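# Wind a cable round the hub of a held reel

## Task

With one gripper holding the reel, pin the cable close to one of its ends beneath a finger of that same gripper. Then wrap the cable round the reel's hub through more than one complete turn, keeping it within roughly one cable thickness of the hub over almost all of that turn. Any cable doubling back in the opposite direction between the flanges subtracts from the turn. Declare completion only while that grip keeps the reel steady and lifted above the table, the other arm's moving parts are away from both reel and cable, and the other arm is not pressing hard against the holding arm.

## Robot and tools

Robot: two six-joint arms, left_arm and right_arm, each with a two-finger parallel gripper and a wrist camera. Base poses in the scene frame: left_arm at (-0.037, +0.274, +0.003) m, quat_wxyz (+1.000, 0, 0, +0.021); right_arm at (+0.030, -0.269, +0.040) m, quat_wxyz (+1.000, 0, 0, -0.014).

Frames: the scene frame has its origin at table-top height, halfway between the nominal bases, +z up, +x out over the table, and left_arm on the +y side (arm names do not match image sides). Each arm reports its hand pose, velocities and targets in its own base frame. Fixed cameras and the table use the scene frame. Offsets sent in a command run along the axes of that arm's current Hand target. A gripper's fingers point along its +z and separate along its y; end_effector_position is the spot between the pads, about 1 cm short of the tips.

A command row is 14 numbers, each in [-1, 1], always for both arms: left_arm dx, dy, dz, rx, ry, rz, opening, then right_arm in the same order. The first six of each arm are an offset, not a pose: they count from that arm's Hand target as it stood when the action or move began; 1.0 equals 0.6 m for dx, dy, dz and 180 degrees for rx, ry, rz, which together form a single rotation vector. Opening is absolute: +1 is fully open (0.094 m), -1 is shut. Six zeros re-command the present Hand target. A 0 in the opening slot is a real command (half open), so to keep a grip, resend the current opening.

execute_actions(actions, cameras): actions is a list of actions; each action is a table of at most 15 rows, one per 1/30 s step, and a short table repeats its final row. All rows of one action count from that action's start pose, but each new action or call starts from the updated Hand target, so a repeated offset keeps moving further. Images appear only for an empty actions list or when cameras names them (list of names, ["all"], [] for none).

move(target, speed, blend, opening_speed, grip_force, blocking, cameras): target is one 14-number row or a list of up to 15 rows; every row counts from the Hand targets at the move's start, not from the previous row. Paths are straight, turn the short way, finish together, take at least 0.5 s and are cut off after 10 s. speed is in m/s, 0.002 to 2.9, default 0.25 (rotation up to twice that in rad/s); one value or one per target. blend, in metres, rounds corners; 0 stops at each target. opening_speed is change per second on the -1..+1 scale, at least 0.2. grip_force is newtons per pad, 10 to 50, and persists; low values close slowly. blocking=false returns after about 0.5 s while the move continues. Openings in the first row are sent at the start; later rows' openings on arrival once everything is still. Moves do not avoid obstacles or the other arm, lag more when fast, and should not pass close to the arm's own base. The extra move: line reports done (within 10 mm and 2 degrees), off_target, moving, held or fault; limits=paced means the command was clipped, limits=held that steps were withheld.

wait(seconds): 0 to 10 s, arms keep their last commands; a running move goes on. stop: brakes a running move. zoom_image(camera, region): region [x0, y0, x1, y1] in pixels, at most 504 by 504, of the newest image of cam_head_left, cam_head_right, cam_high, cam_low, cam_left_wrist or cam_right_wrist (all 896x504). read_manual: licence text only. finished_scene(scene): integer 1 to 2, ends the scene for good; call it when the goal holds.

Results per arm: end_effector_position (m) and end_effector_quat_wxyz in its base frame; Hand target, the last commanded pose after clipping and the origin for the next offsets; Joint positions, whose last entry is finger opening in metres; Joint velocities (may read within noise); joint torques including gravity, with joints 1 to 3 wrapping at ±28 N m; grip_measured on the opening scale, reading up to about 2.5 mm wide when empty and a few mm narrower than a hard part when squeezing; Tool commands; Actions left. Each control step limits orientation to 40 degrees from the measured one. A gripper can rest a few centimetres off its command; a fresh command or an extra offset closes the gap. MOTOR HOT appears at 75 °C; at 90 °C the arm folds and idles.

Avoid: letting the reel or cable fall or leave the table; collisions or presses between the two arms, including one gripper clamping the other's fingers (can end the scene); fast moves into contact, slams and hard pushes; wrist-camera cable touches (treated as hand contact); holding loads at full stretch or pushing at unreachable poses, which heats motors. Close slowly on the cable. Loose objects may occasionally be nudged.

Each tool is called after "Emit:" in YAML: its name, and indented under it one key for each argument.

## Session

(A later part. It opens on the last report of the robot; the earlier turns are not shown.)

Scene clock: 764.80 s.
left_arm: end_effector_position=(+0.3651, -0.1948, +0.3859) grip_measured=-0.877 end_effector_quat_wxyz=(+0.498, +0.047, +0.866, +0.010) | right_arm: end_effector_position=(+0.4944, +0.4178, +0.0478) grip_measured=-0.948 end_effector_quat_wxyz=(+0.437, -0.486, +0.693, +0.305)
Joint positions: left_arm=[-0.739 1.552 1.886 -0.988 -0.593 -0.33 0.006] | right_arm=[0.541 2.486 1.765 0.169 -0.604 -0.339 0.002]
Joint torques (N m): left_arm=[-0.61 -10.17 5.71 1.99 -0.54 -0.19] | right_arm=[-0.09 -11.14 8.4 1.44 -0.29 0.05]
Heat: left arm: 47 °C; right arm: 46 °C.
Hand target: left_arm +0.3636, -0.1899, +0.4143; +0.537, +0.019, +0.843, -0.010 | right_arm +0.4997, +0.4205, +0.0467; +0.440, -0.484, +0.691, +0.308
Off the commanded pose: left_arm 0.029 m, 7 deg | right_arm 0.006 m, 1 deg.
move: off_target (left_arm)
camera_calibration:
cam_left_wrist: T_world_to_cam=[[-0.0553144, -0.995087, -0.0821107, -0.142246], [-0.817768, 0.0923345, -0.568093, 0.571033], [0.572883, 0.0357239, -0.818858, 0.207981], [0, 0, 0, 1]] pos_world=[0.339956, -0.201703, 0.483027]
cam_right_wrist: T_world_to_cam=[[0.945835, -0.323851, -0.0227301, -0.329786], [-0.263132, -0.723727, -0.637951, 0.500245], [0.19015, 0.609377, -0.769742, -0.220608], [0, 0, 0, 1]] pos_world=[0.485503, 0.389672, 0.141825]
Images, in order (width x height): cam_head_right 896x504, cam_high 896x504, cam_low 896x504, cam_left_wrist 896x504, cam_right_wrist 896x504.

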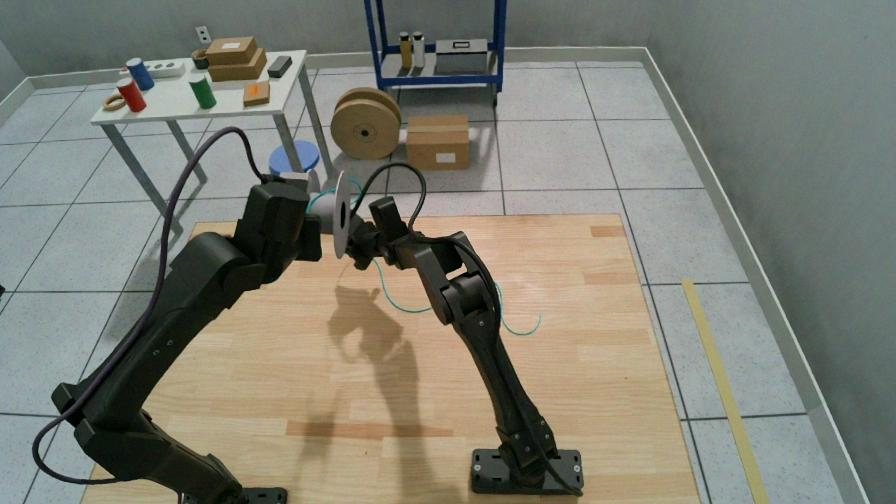

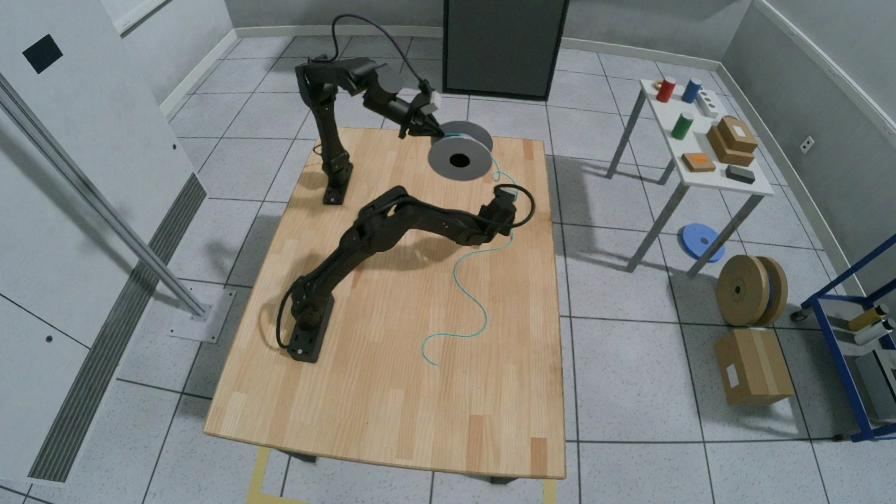

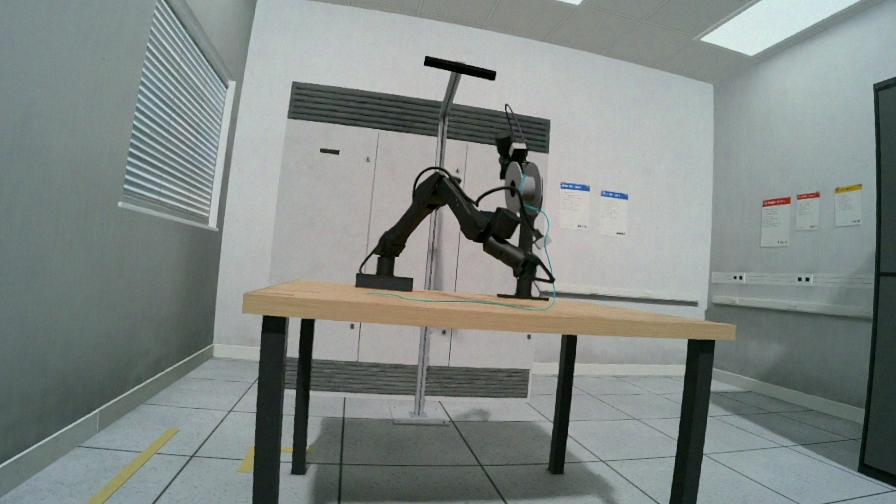

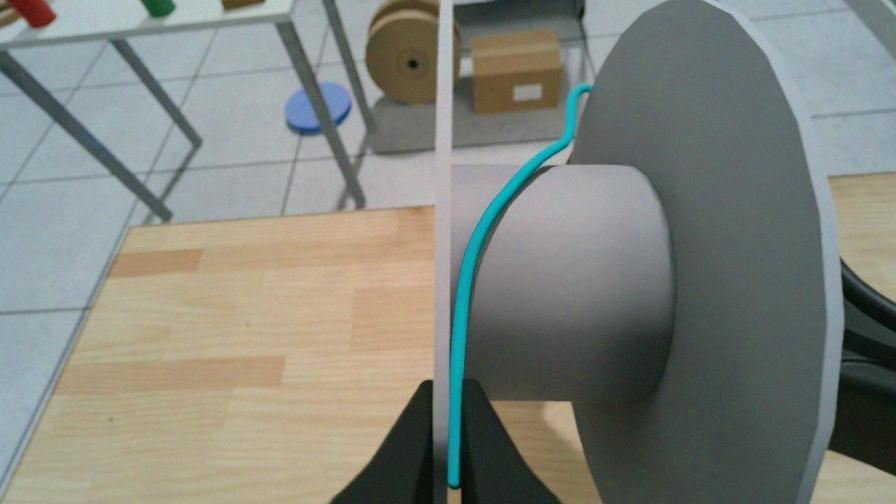

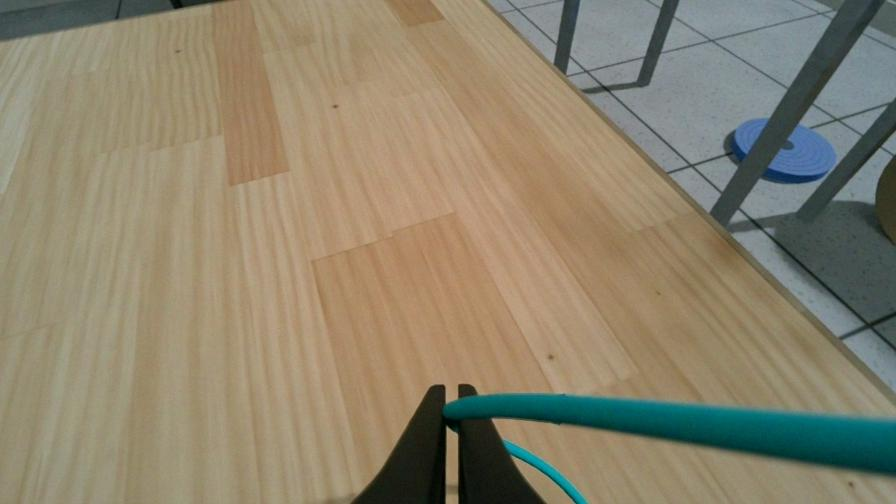

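Emit:
move:
  target:
    - [0,0,0,0,0,0,-1,0.107,0.0935,-0.119,0,0,0,-1]
    - [0,0,0,0,0,0,-1,0.168,0.213,-0.152,0,0,0,-1]
  speed: 0.15
  blend: 0.03
  cameras: ["cam_right_wrist","cam_left_wrist","cam_head_right","cam_low","cam_high"]

Emit:
zoom_image:
  camera: "cam_low"
  region: [450, 120, 630, 310]

Scene clock: 786.73 s.
left_arm: end_effector_position=(+0.3652, -0.1948, +0.3860) grip_measured=-0.877 end_effector_quat_wxyz=(+0.498, +0.047, +0.866, +0.010) | right_arm: end_effector_position=(+0.3322, +0.3420, -0.0258) grip_measured=-0.948 end_effector_quat_wxyz=(+0.417, -0.485, +0.703, +0.310)
Joint positions: left_arm=[-0.739 1.552 1.886 -0.988 -0.593 -0.33 0.006] | right_arm=[0.593 2.228 0.82 0.832 -0.567 -0.301 0.002]
Joint torques (N m): left_arm=[-0.59 -10.15 5.71 1.98 -0.54 -0.19] | right_arm=[0.57 -12.31 3.34 1.69 -0.18 0.07]
Heat: left arm: 49 °C; right arm: 47 °C.
Hand target: left_arm +0.3636, -0.1898, +0.4143; +0.537, +0.019, +0.843, -0.010 | right_arm +0.3366, +0.3466, -0.0060; +0.440, -0.484, +0.691, +0.308
Off the commanded pose: left_arm 0.029 m, 7 deg | right_arm 0.021 m, 3 deg.
move: off_target (left_arm, right_arm)
camera_calibration:
cam_left_wrist: T_world_to_cam=[[-0.0549729, -0.995111, -0.0820436, -0.142386], [-0.81754, 0.0920318, -0.56847, 0.571214], [0.573242, 0.0358235, -0.818603, 0.20778], [0, 0, 0, 1]] pos_world=[0.340055, -0.201704, 0.483125]
cam_right_wrist: T_world_to_cam=[[0.945696, -0.320212, -0.0558811, -0.204648], [-0.285535, -0.736209, -0.613569, 0.368141], [0.155332, 0.596206, -0.787661, -0.184525], [0, 0, 0, 1]] pos_world=[0.327315, 0.315513, 0.0691005]
Images, in order (width x height): cam_head_right 896x504, cam_high 896x504, cam_low 896x504, cam_left_wrist 896x504, cam_right_wrist 896x504.

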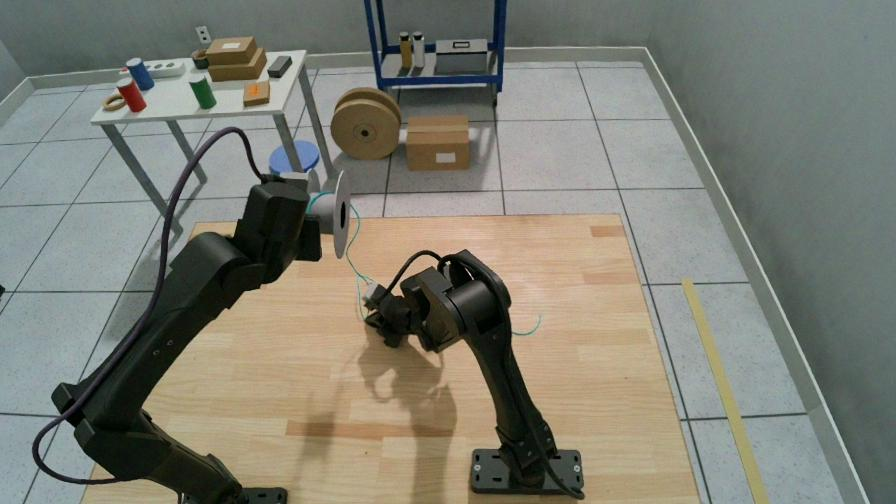

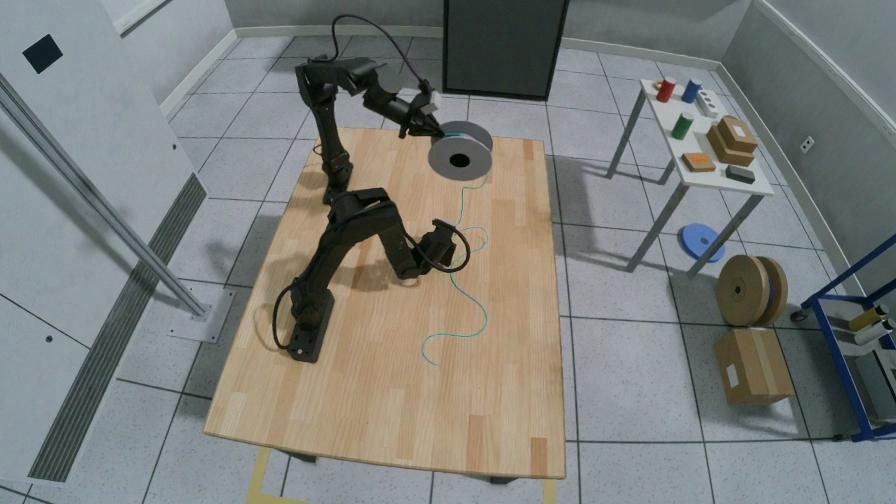

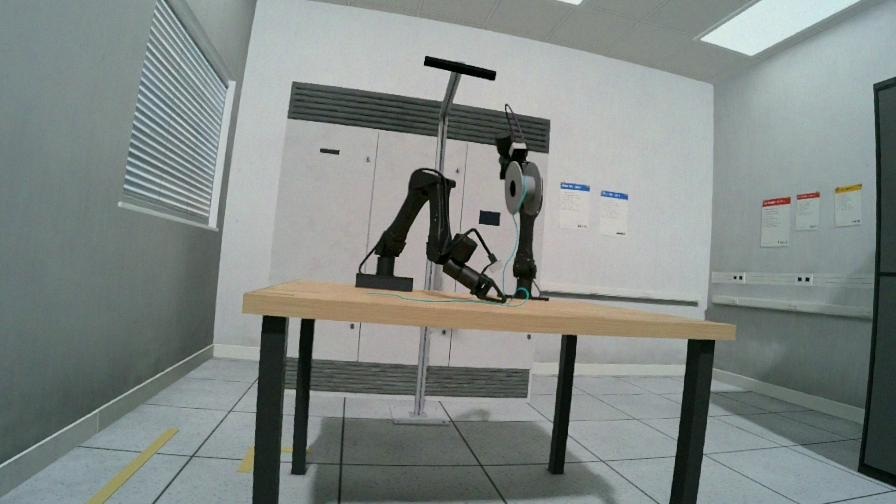

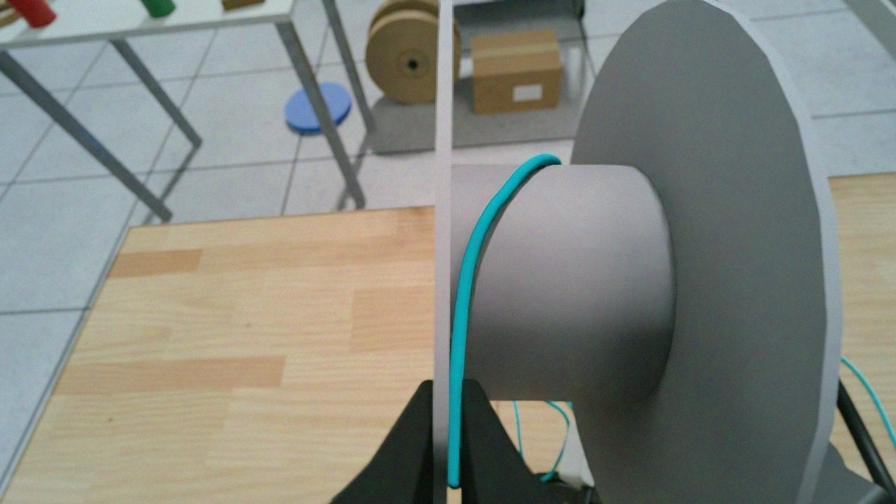

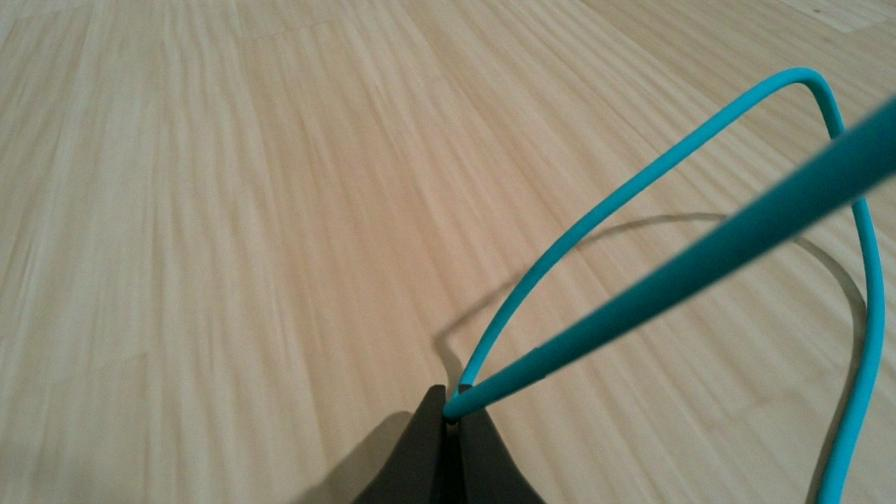

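Scaled by 2.653 from the camera's 896x504 image, which has a finer 1280x720 frame.

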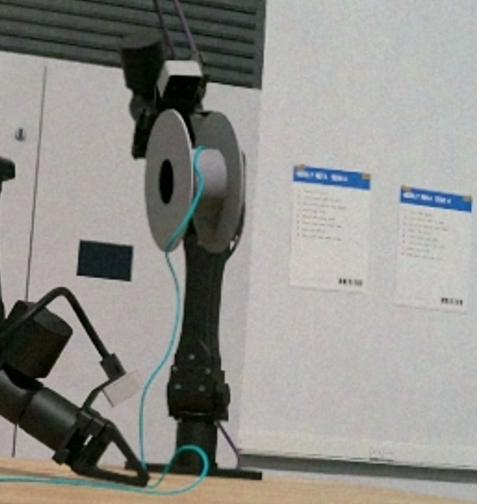

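Emit:
move:
  target:
    - [0,0,0,0,0,0,-1,-0.0845,-0.108,0.063,0,0,0,-1]
    - [0,0,0,0,0,0,-1,-0.033,0.0485,0.024,0,0,0,-1]
  speed: 0.15
  cameras: ["cam_right_wrist","cam_left_wrist","cam_head_right","cam_low","cam_high"]

Emit:
zoom_image:
  camera: "cam_low"
  region: [450, 120, 630, 310]

Scene clock: 800.27 s.
left_arm: end_effector_position=(+0.3653, -0.1949, +0.3861) grip_measured=-0.877 end_effector_quat_wxyz=(+0.498, +0.047, +0.866, +0.010) | right_arm: end_effector_position=(+0.3093, +0.3713, -0.0212) grip_measured=-0.948 end_effector_quat_wxyz=(+0.409, -0.488, +0.707, +0.307)
Joint positions: left_arm=[-0.739 1.552 1.886 -0.987 -0.593 -0.33 0.006] | right_arm=[0.703 2.202 0.822 0.815 -0.474 -0.242 0.002]
Joint torques (N m): left_arm=[-0.59 -10.14 5.71 1.98 -0.53 -0.18] | right_arm=[0.1 -13.14 3.59 1.7 -0.07 0.1]
Heat: left arm: 50 °C; right arm: 48 °C.
Hand target: left_arm +0.3636, -0.1899, +0.4143; +0.537, +0.019, +0.843, -0.010 | right_arm +0.3165, +0.3767, +0.0058; +0.440, -0.484, +0.691, +0.308
Off the commanded pose: left_arm 0.029 m, 7 deg | right_arm 0.029 m, 4 deg.
move: off_target (left_arm, right_arm)
camera_calibration:
cam_left_wrist: T_world_to_cam=[[-0.0549571, -0.995157, -0.081501, -0.142653], [-0.817169, 0.0917318, -0.569052, 0.571362], [0.573772, 0.0353266, -0.818253, 0.207412], [0, 0, 0, 1]] pos_world=[0.340052, -0.201701, 0.483224]
cam_right_wrist: T_world_to_cam=[[0.946234, -0.317862, -0.0600453, -0.174481], [-0.289048, -0.747472, -0.598111, 0.391526], [0.145235, 0.583309, -0.79916, -0.187137], [0, 0, 0, 1]] pos_world=[0.305448, 0.346353, 0.0741467]
Images, in order (width x height): cam_head_right 896x504, cam_high 896x504, cam_low 896x504, cam_left_wrist 896x504, cam_right_wrist 896x504.

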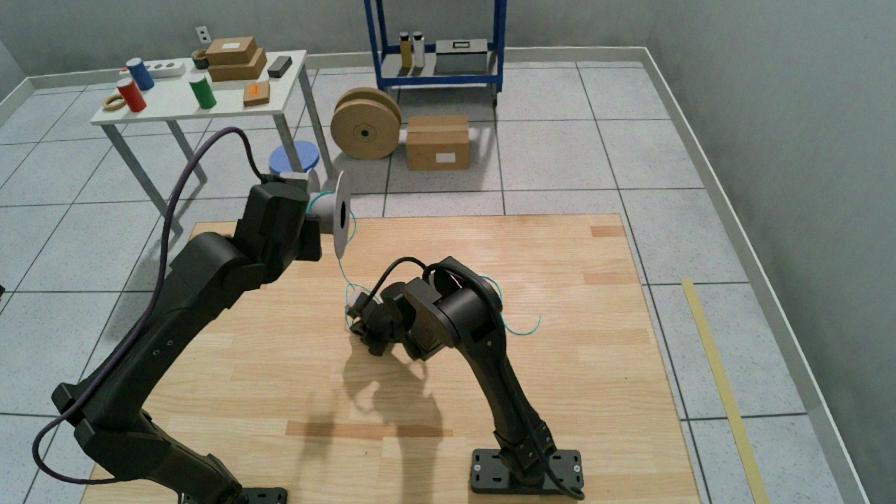

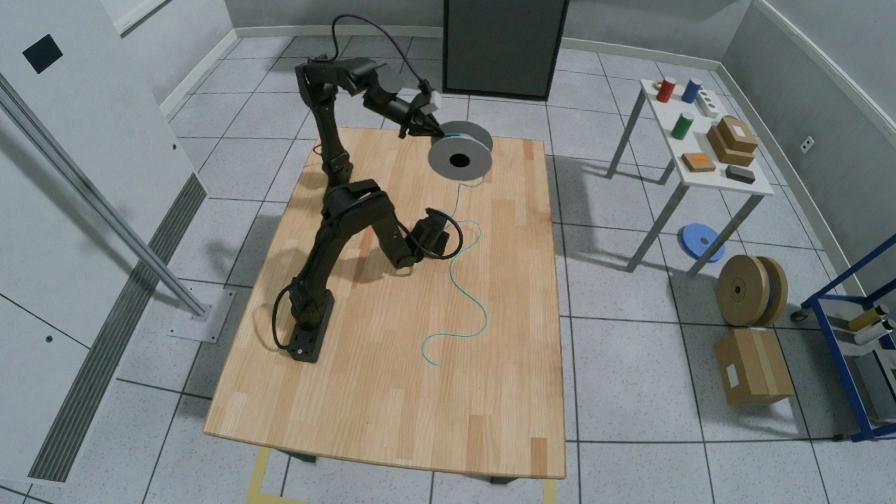

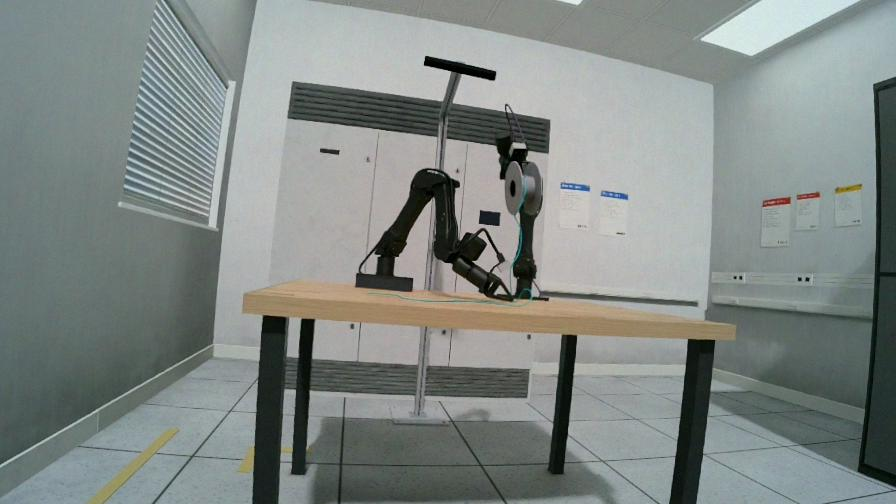

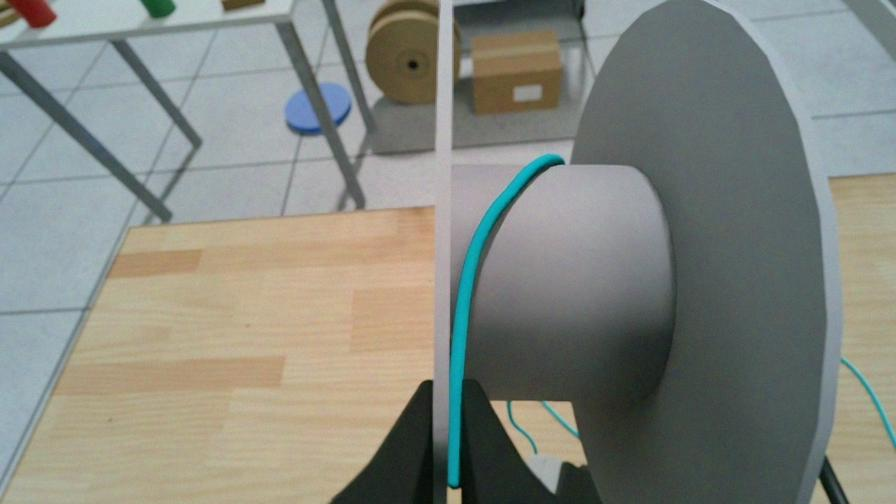

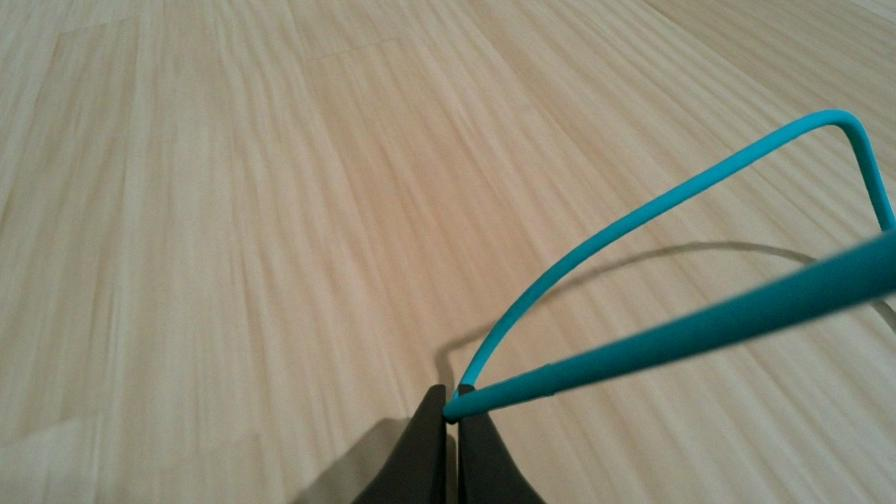

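Scaled by 2.653 from the camera's 896x504 image, which has a finer 1280x720 frame.

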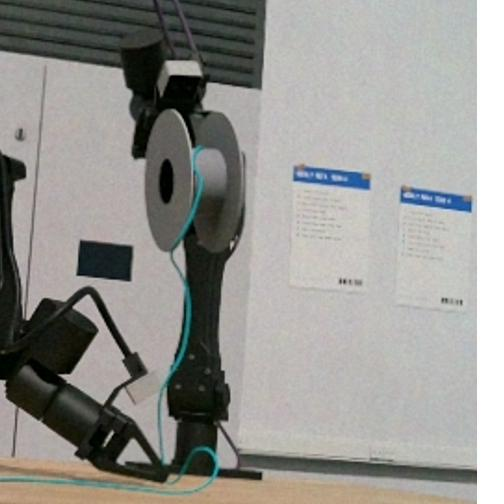

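Emit:
move:
  target:
    - [0,0,0,0,0,0,-1,-0.0277,0.108,-0.0165,0,0,0,-1]
  speed: 0.12
  cameras: ["cam_right_wrist","cam_left_wrist","cam_head_left","cam_low","cam_high"]

Emit:
zoom_image:
  camera: "cam_low"
  region: [450, 120, 630, 310]

Scene clock: 808.43 s.
left_arm: end_effector_position=(+0.3653, -0.1949, +0.3861) grip_measured=-0.877 end_effector_quat_wxyz=(+0.498, +0.047, +0.866, +0.010) | right_arm: end_effector_position=(+0.2498, +0.3927, +0.0013) grip_measured=-0.948 end_effector_quat_wxyz=(+0.412, -0.492, +0.704, +0.304)
Joint positions: left_arm=[-0.739 1.552 1.886 -0.987 -0.593 -0.33 0.006] | right_arm=[0.88 2.068 0.695 0.848 -0.32 -0.155 0.002]
Joint torques (N m): left_arm=[-0.58 -10.15 5.7 1.97 -0.54 -0.18] | right_arm=[0.29 -11.92 3.64 1.82 -0.06 0.1]
Heat: left arm: 50 °C; right arm: 47 °C.
Hand target: left_arm +0.3636, -0.1899, +0.4143; +0.537, +0.019, +0.843, -0.010 | right_arm +0.2550, +0.3970, +0.0251; +0.440, -0.484, +0.691, +0.308
Off the commanded pose: left_arm 0.029 m, 7 deg | right_arm 0.025 m, 4 deg.
move: off_target (left_arm, right_arm)
camera_calibration:
cam_left_wrist: T_world_to_cam=[[-0.0549571, -0.995157, -0.081501, -0.142653], [-0.817169, 0.0917318, -0.569052, 0.571362], [0.573772, 0.0353266, -0.818253, 0.207412], [0, 0, 0, 1]] pos_world=[0.340052, -0.201701, 0.483224]
cam_right_wrist: T_world_to_cam=[[0.948019, -0.314673, -0.0473428, -0.111705], [-0.278918, -0.750082, -0.599651, 0.402311], [0.153183, 0.581686, -0.79886, -0.174392], [0, 0, 0, 1]] pos_world=[0.244824, 0.368057, 0.0966431]
Images, in order (width x height): cam_head_left 896x504, cam_high 896x504, cam_low 896x504, cam_left_wrist 896x504, cam_right_wrist 896x504.

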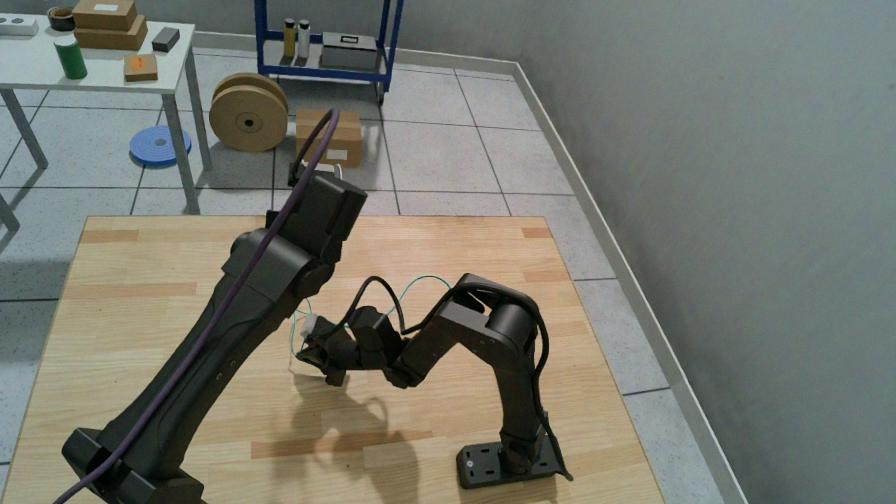

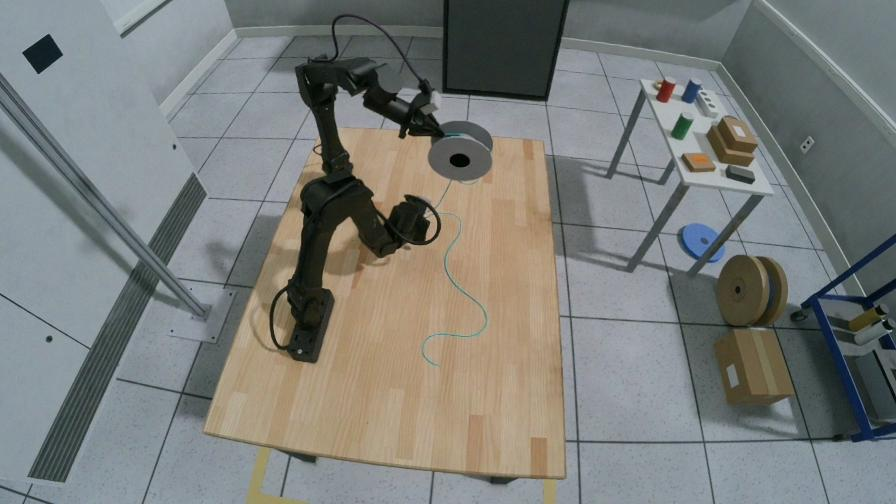

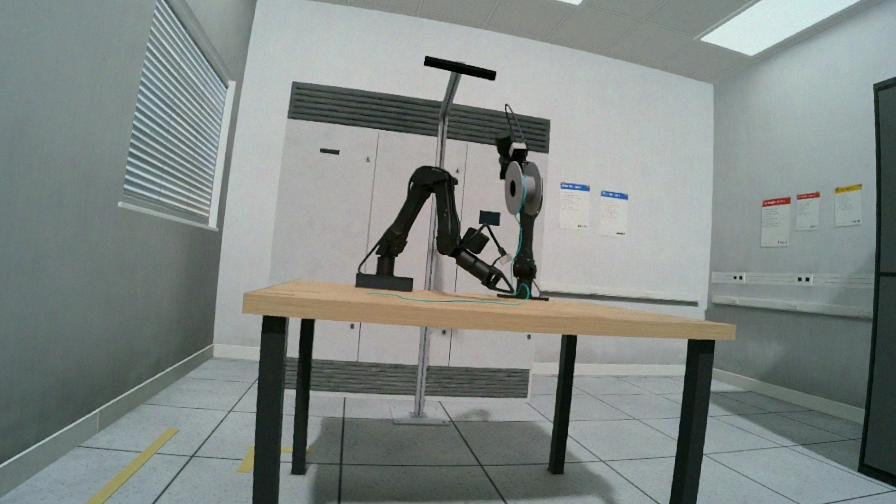

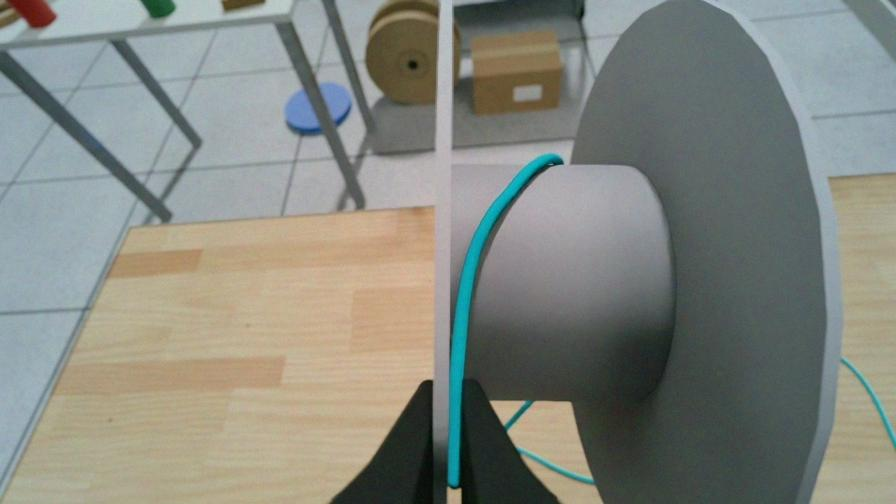

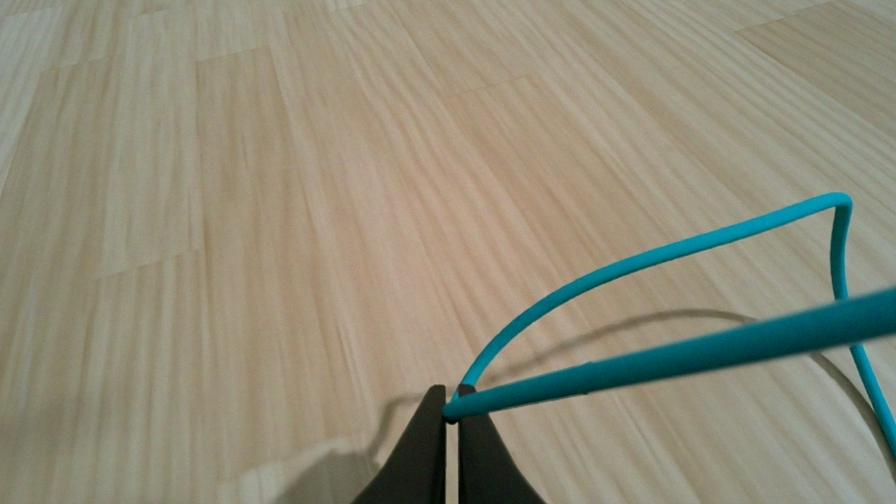

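Scaled by 2.653 from the camera's 896x504 image, which has a finer 1280x720 frame.

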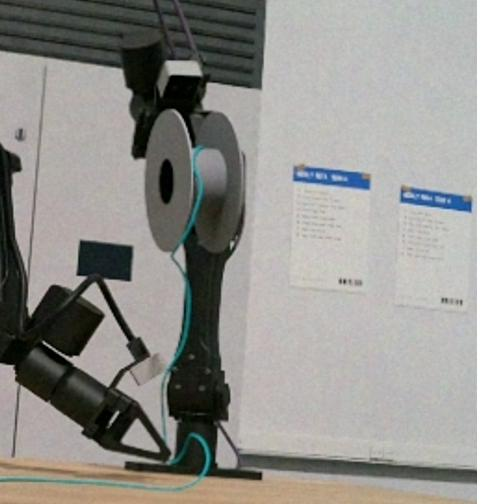

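Emit:
move:
  target:
    - [0,0,0,0,0,0,-1,-0.1103,-0.2278,0.1183,0,0,0,-1]
  speed: 0.15
  cameras: ["cam_left_wrist","cam_head_right","cam_low","cam_high"]

Emit:
zoom_image:
  camera: "cam_low"
  region: [450, 120, 630, 310]

Emit:
zoom_image:
  camera: "cam_head_right"
  region: [270, 140, 420, 330]

Scene clock: 821.17 s.
left_arm: end_effector_position=(+0.3664, -0.1928, +0.3905) grip_measured=-0.877 end_effector_quat_wxyz=(+0.506, +0.041, +0.862, +0.012) | right_arm: end_effector_position=(+0.4115, +0.4308, +0.0534) grip_measured=-0.948 end_effector_quat_wxyz=(+0.434, -0.476, +0.702, +0.303)
Joint positions: left_arm=[-0.739 1.548 1.886 -0.975 -0.609 -0.33 0.006] | right_arm=[0.666 2.268 1.374 0.376 -0.48 -0.243 0.002]
Joint torques (N m): left_arm=[-0.58 -9.68 5.7 1.88 -0.38 -0.16] | right_arm=[0.05 -9.61 8.2 1.56 -0.38 -0.11]
Heat: left arm: 51 °C; right arm: 45 °C.
Hand target: left_arm +0.3636, -0.1899, +0.4142; +0.537, +0.019, +0.843, -0.010 | right_arm +0.4151, +0.4369, +0.0548; +0.440, -0.484, +0.691, +0.308
Off the commanded pose: left_arm 0.024 m, 6 deg | right_arm 0.007 m, 2 deg.
move: off_target (left_arm)
camera_calibration:
cam_left_wrist: T_world_to_cam=[[-0.041376, -0.996045, -0.0786322, -0.14649], [-0.808015, 0.0796493, -0.583754, 0.574614], [0.587708, 0.0393826, -0.808114, 0.202014], [0, 0, 0, 1]] pos_world=[0.339511, -0.199634, 0.487164]
Images, in order (width x height): cam_head_right 896x504, cam_high 896x504, cam_low 896x504, cam_left_wrist 896x504.

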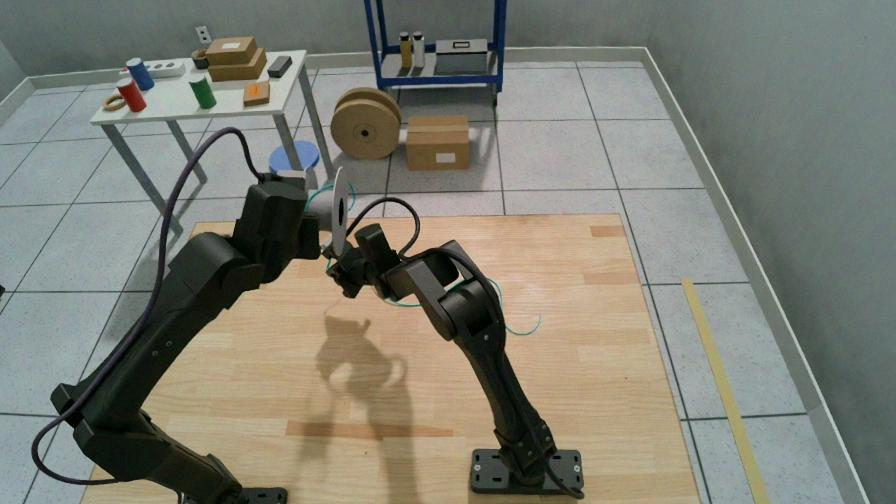

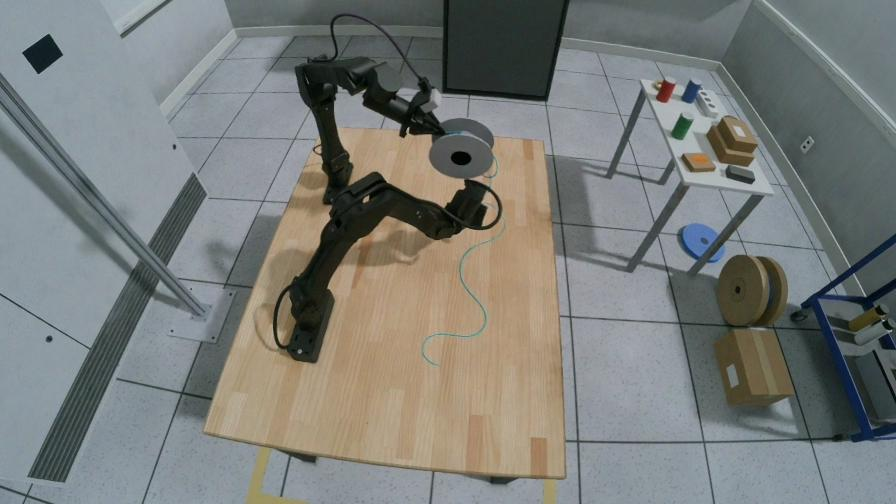

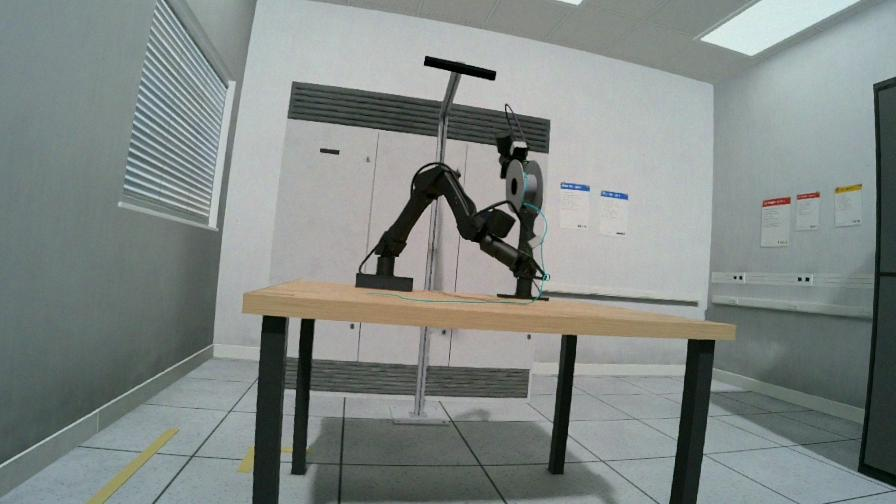

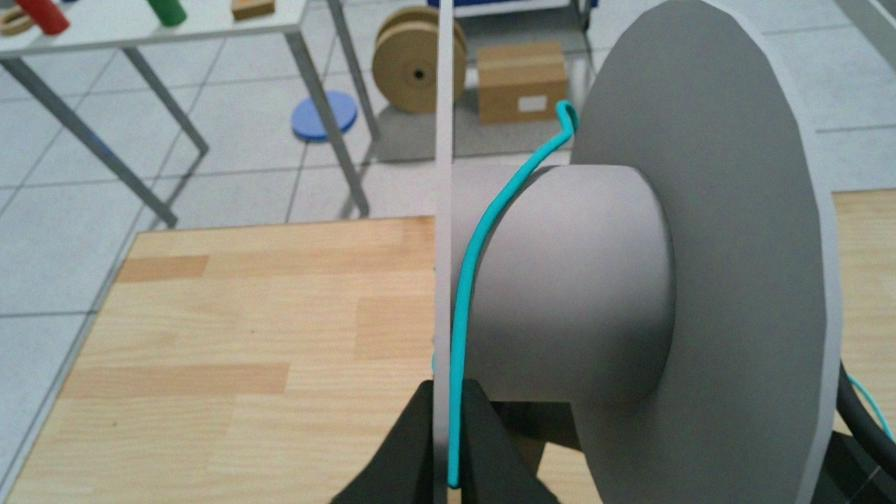

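Scaled by 2.653 from the camera's 896x504 image, which has a finer 1280x720 frame.

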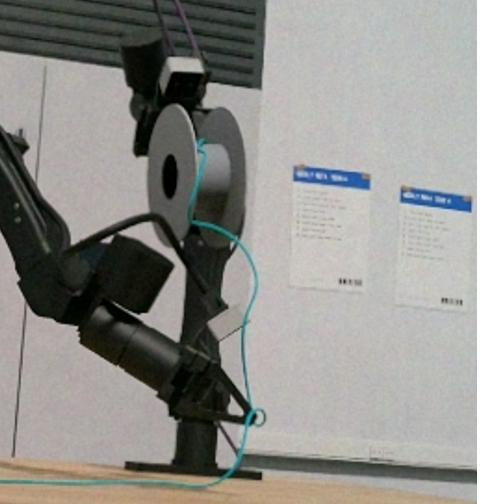

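Scaled by 2.653 from the camera's 896x504 image, which has a finer 1280x720 frame.

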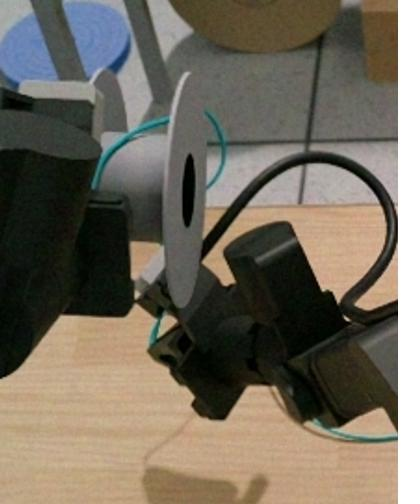

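Emit:
move:
  target:
    - [-0.112,0.002,-0.008,0,0,0,-1,0.032,-0.032,-0.033,0,0,0,-1]
  speed: 0.12
  cameras: ["cam_left_wrist","cam_right_wrist","cam_head_right","cam_low","cam_high"]

Emit:
zoom_image:
  camera: "cam_low"
  region: [450, 120, 630, 310]

Emit:
zoom_image:
  camera: "cam_head_right"
  region: [270, 120, 420, 310]

Scene clock: 836.23 s.
left_arm: end_effector_position=(+0.3840, -0.1912, +0.4604) grip_measured=-0.877 end_effector_quat_wxyz=(+0.514, +0.037, +0.857, +0.002) | right_arm: end_effector_position=(+0.4253, +0.4040, +0.0471) grip_measured=-0.948 end_effector_quat_wxyz=(+0.435, -0.477, +0.701, +0.303)
Joint positions: left_arm=[-0.692 1.881 2.659 -1.37 -0.565 -0.299 0.006] | right_arm=[0.6 2.268 1.347 0.386 -0.538 -0.284 0.002]
Joint torques (N m): left_arm=[0.23 -7.02 7.15 1.76 -0.32 -0.09] | right_arm=[-0.14 -10.15 5.37 1.78 -0.43 -0.12]
Heat: left arm: 49 °C; right arm: 46 °C.
Hand target: left_arm +0.3876, -0.1898, +0.4772; +0.537, +0.019, +0.843, -0.010 | right_arm +0.4241, +0.4060, +0.0458; +0.440, -0.484, +0.691, +0.308
Off the commanded pose: left_arm 0.017 m, 4 deg | right_arm 0.002 m, 2 deg.
move: off_target (left_arm)
camera_calibration:
cam_left_wrist: T_world_to_cam=[[-0.0430605, -0.99739, -0.0579557, -0.147773], [-0.796826, 0.0692789, -0.600224, 0.630877], [0.602672, 0.0203347, -0.79773, 0.233944], [0, 0, 0, 1]] pos_world=[0.355344, -0.195851, 0.556728]
cam_right_wrist: T_world_to_cam=[[0.938234, -0.344264, -0.0346294, -0.25679], [-0.28724, -0.719185, -0.632666, 0.479824], [0.192899, 0.603535, -0.77365, -0.198196], [0, 0, 0, 1]] pos_world=[0.416985, 0.376297, 0.141342]
Images, in order (width x height): cam_head_right 896x504, cam_high 896x504, cam_low 896x504, cam_left_wrist 896x504, cam_right_wrist 896x504.

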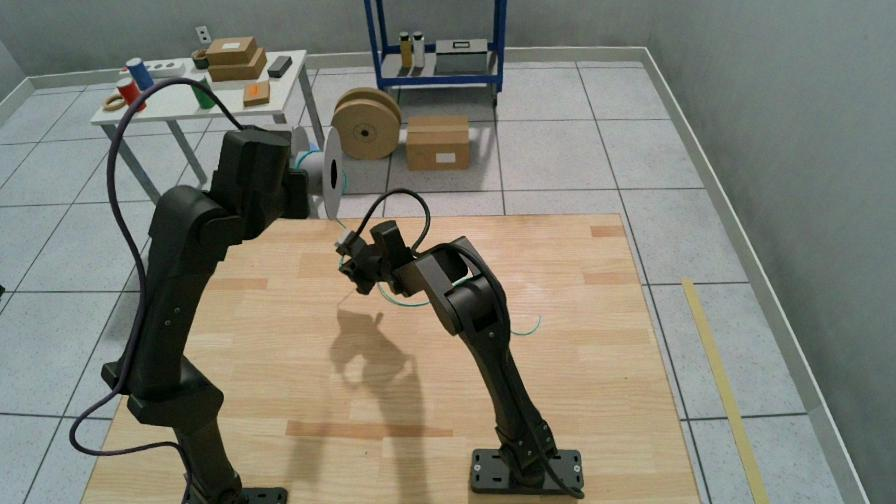

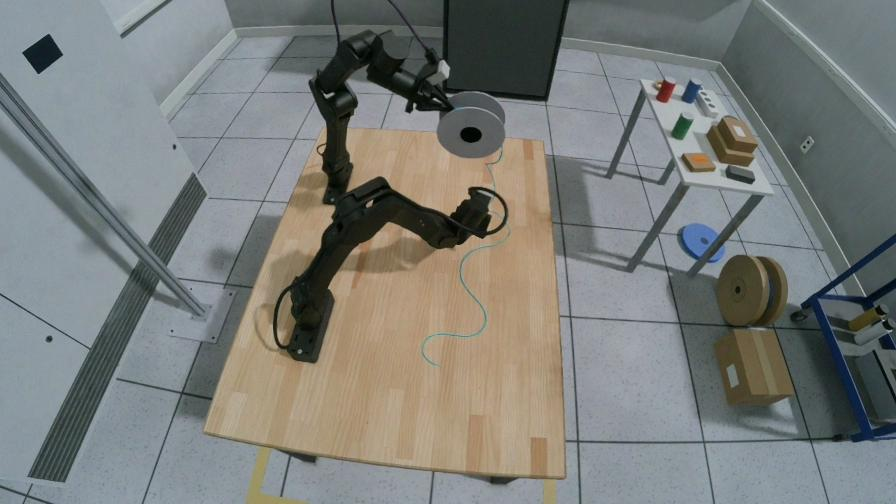

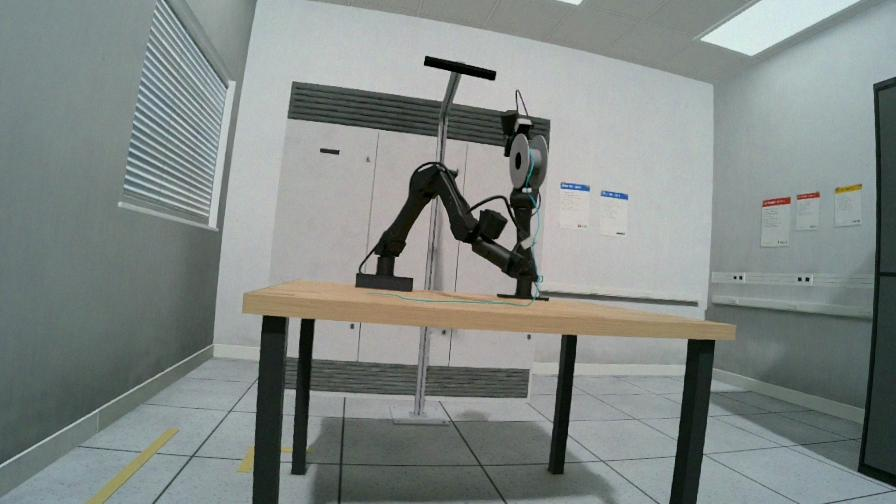

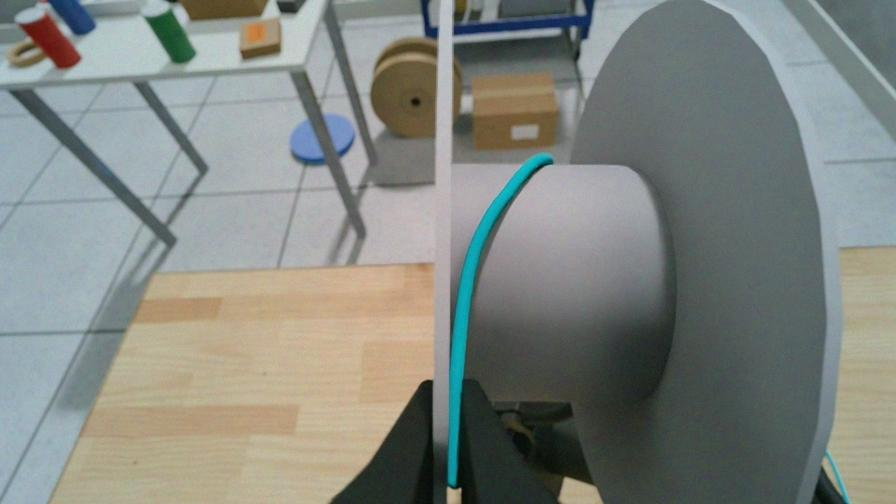

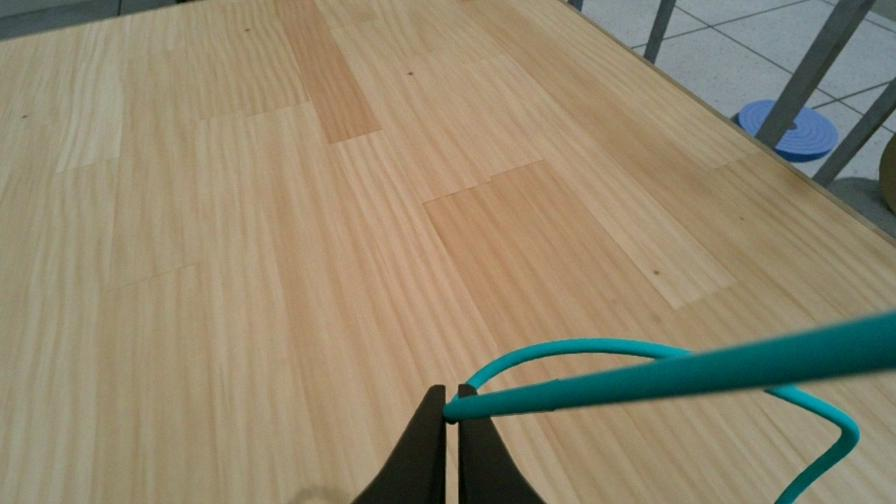

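Scaled by 2.653 from the camera's 896x504 image, which has a finer 1280x720 frame.

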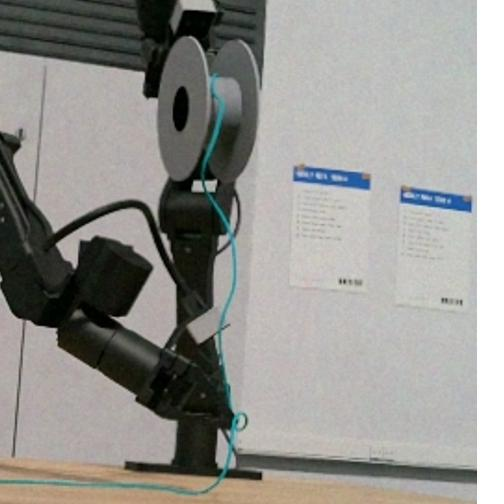

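Scaled by 2.653 from the camera's 896x504 image, which has a finer 1280x720 frame.

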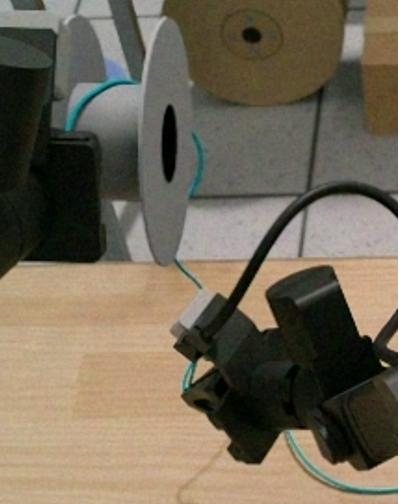

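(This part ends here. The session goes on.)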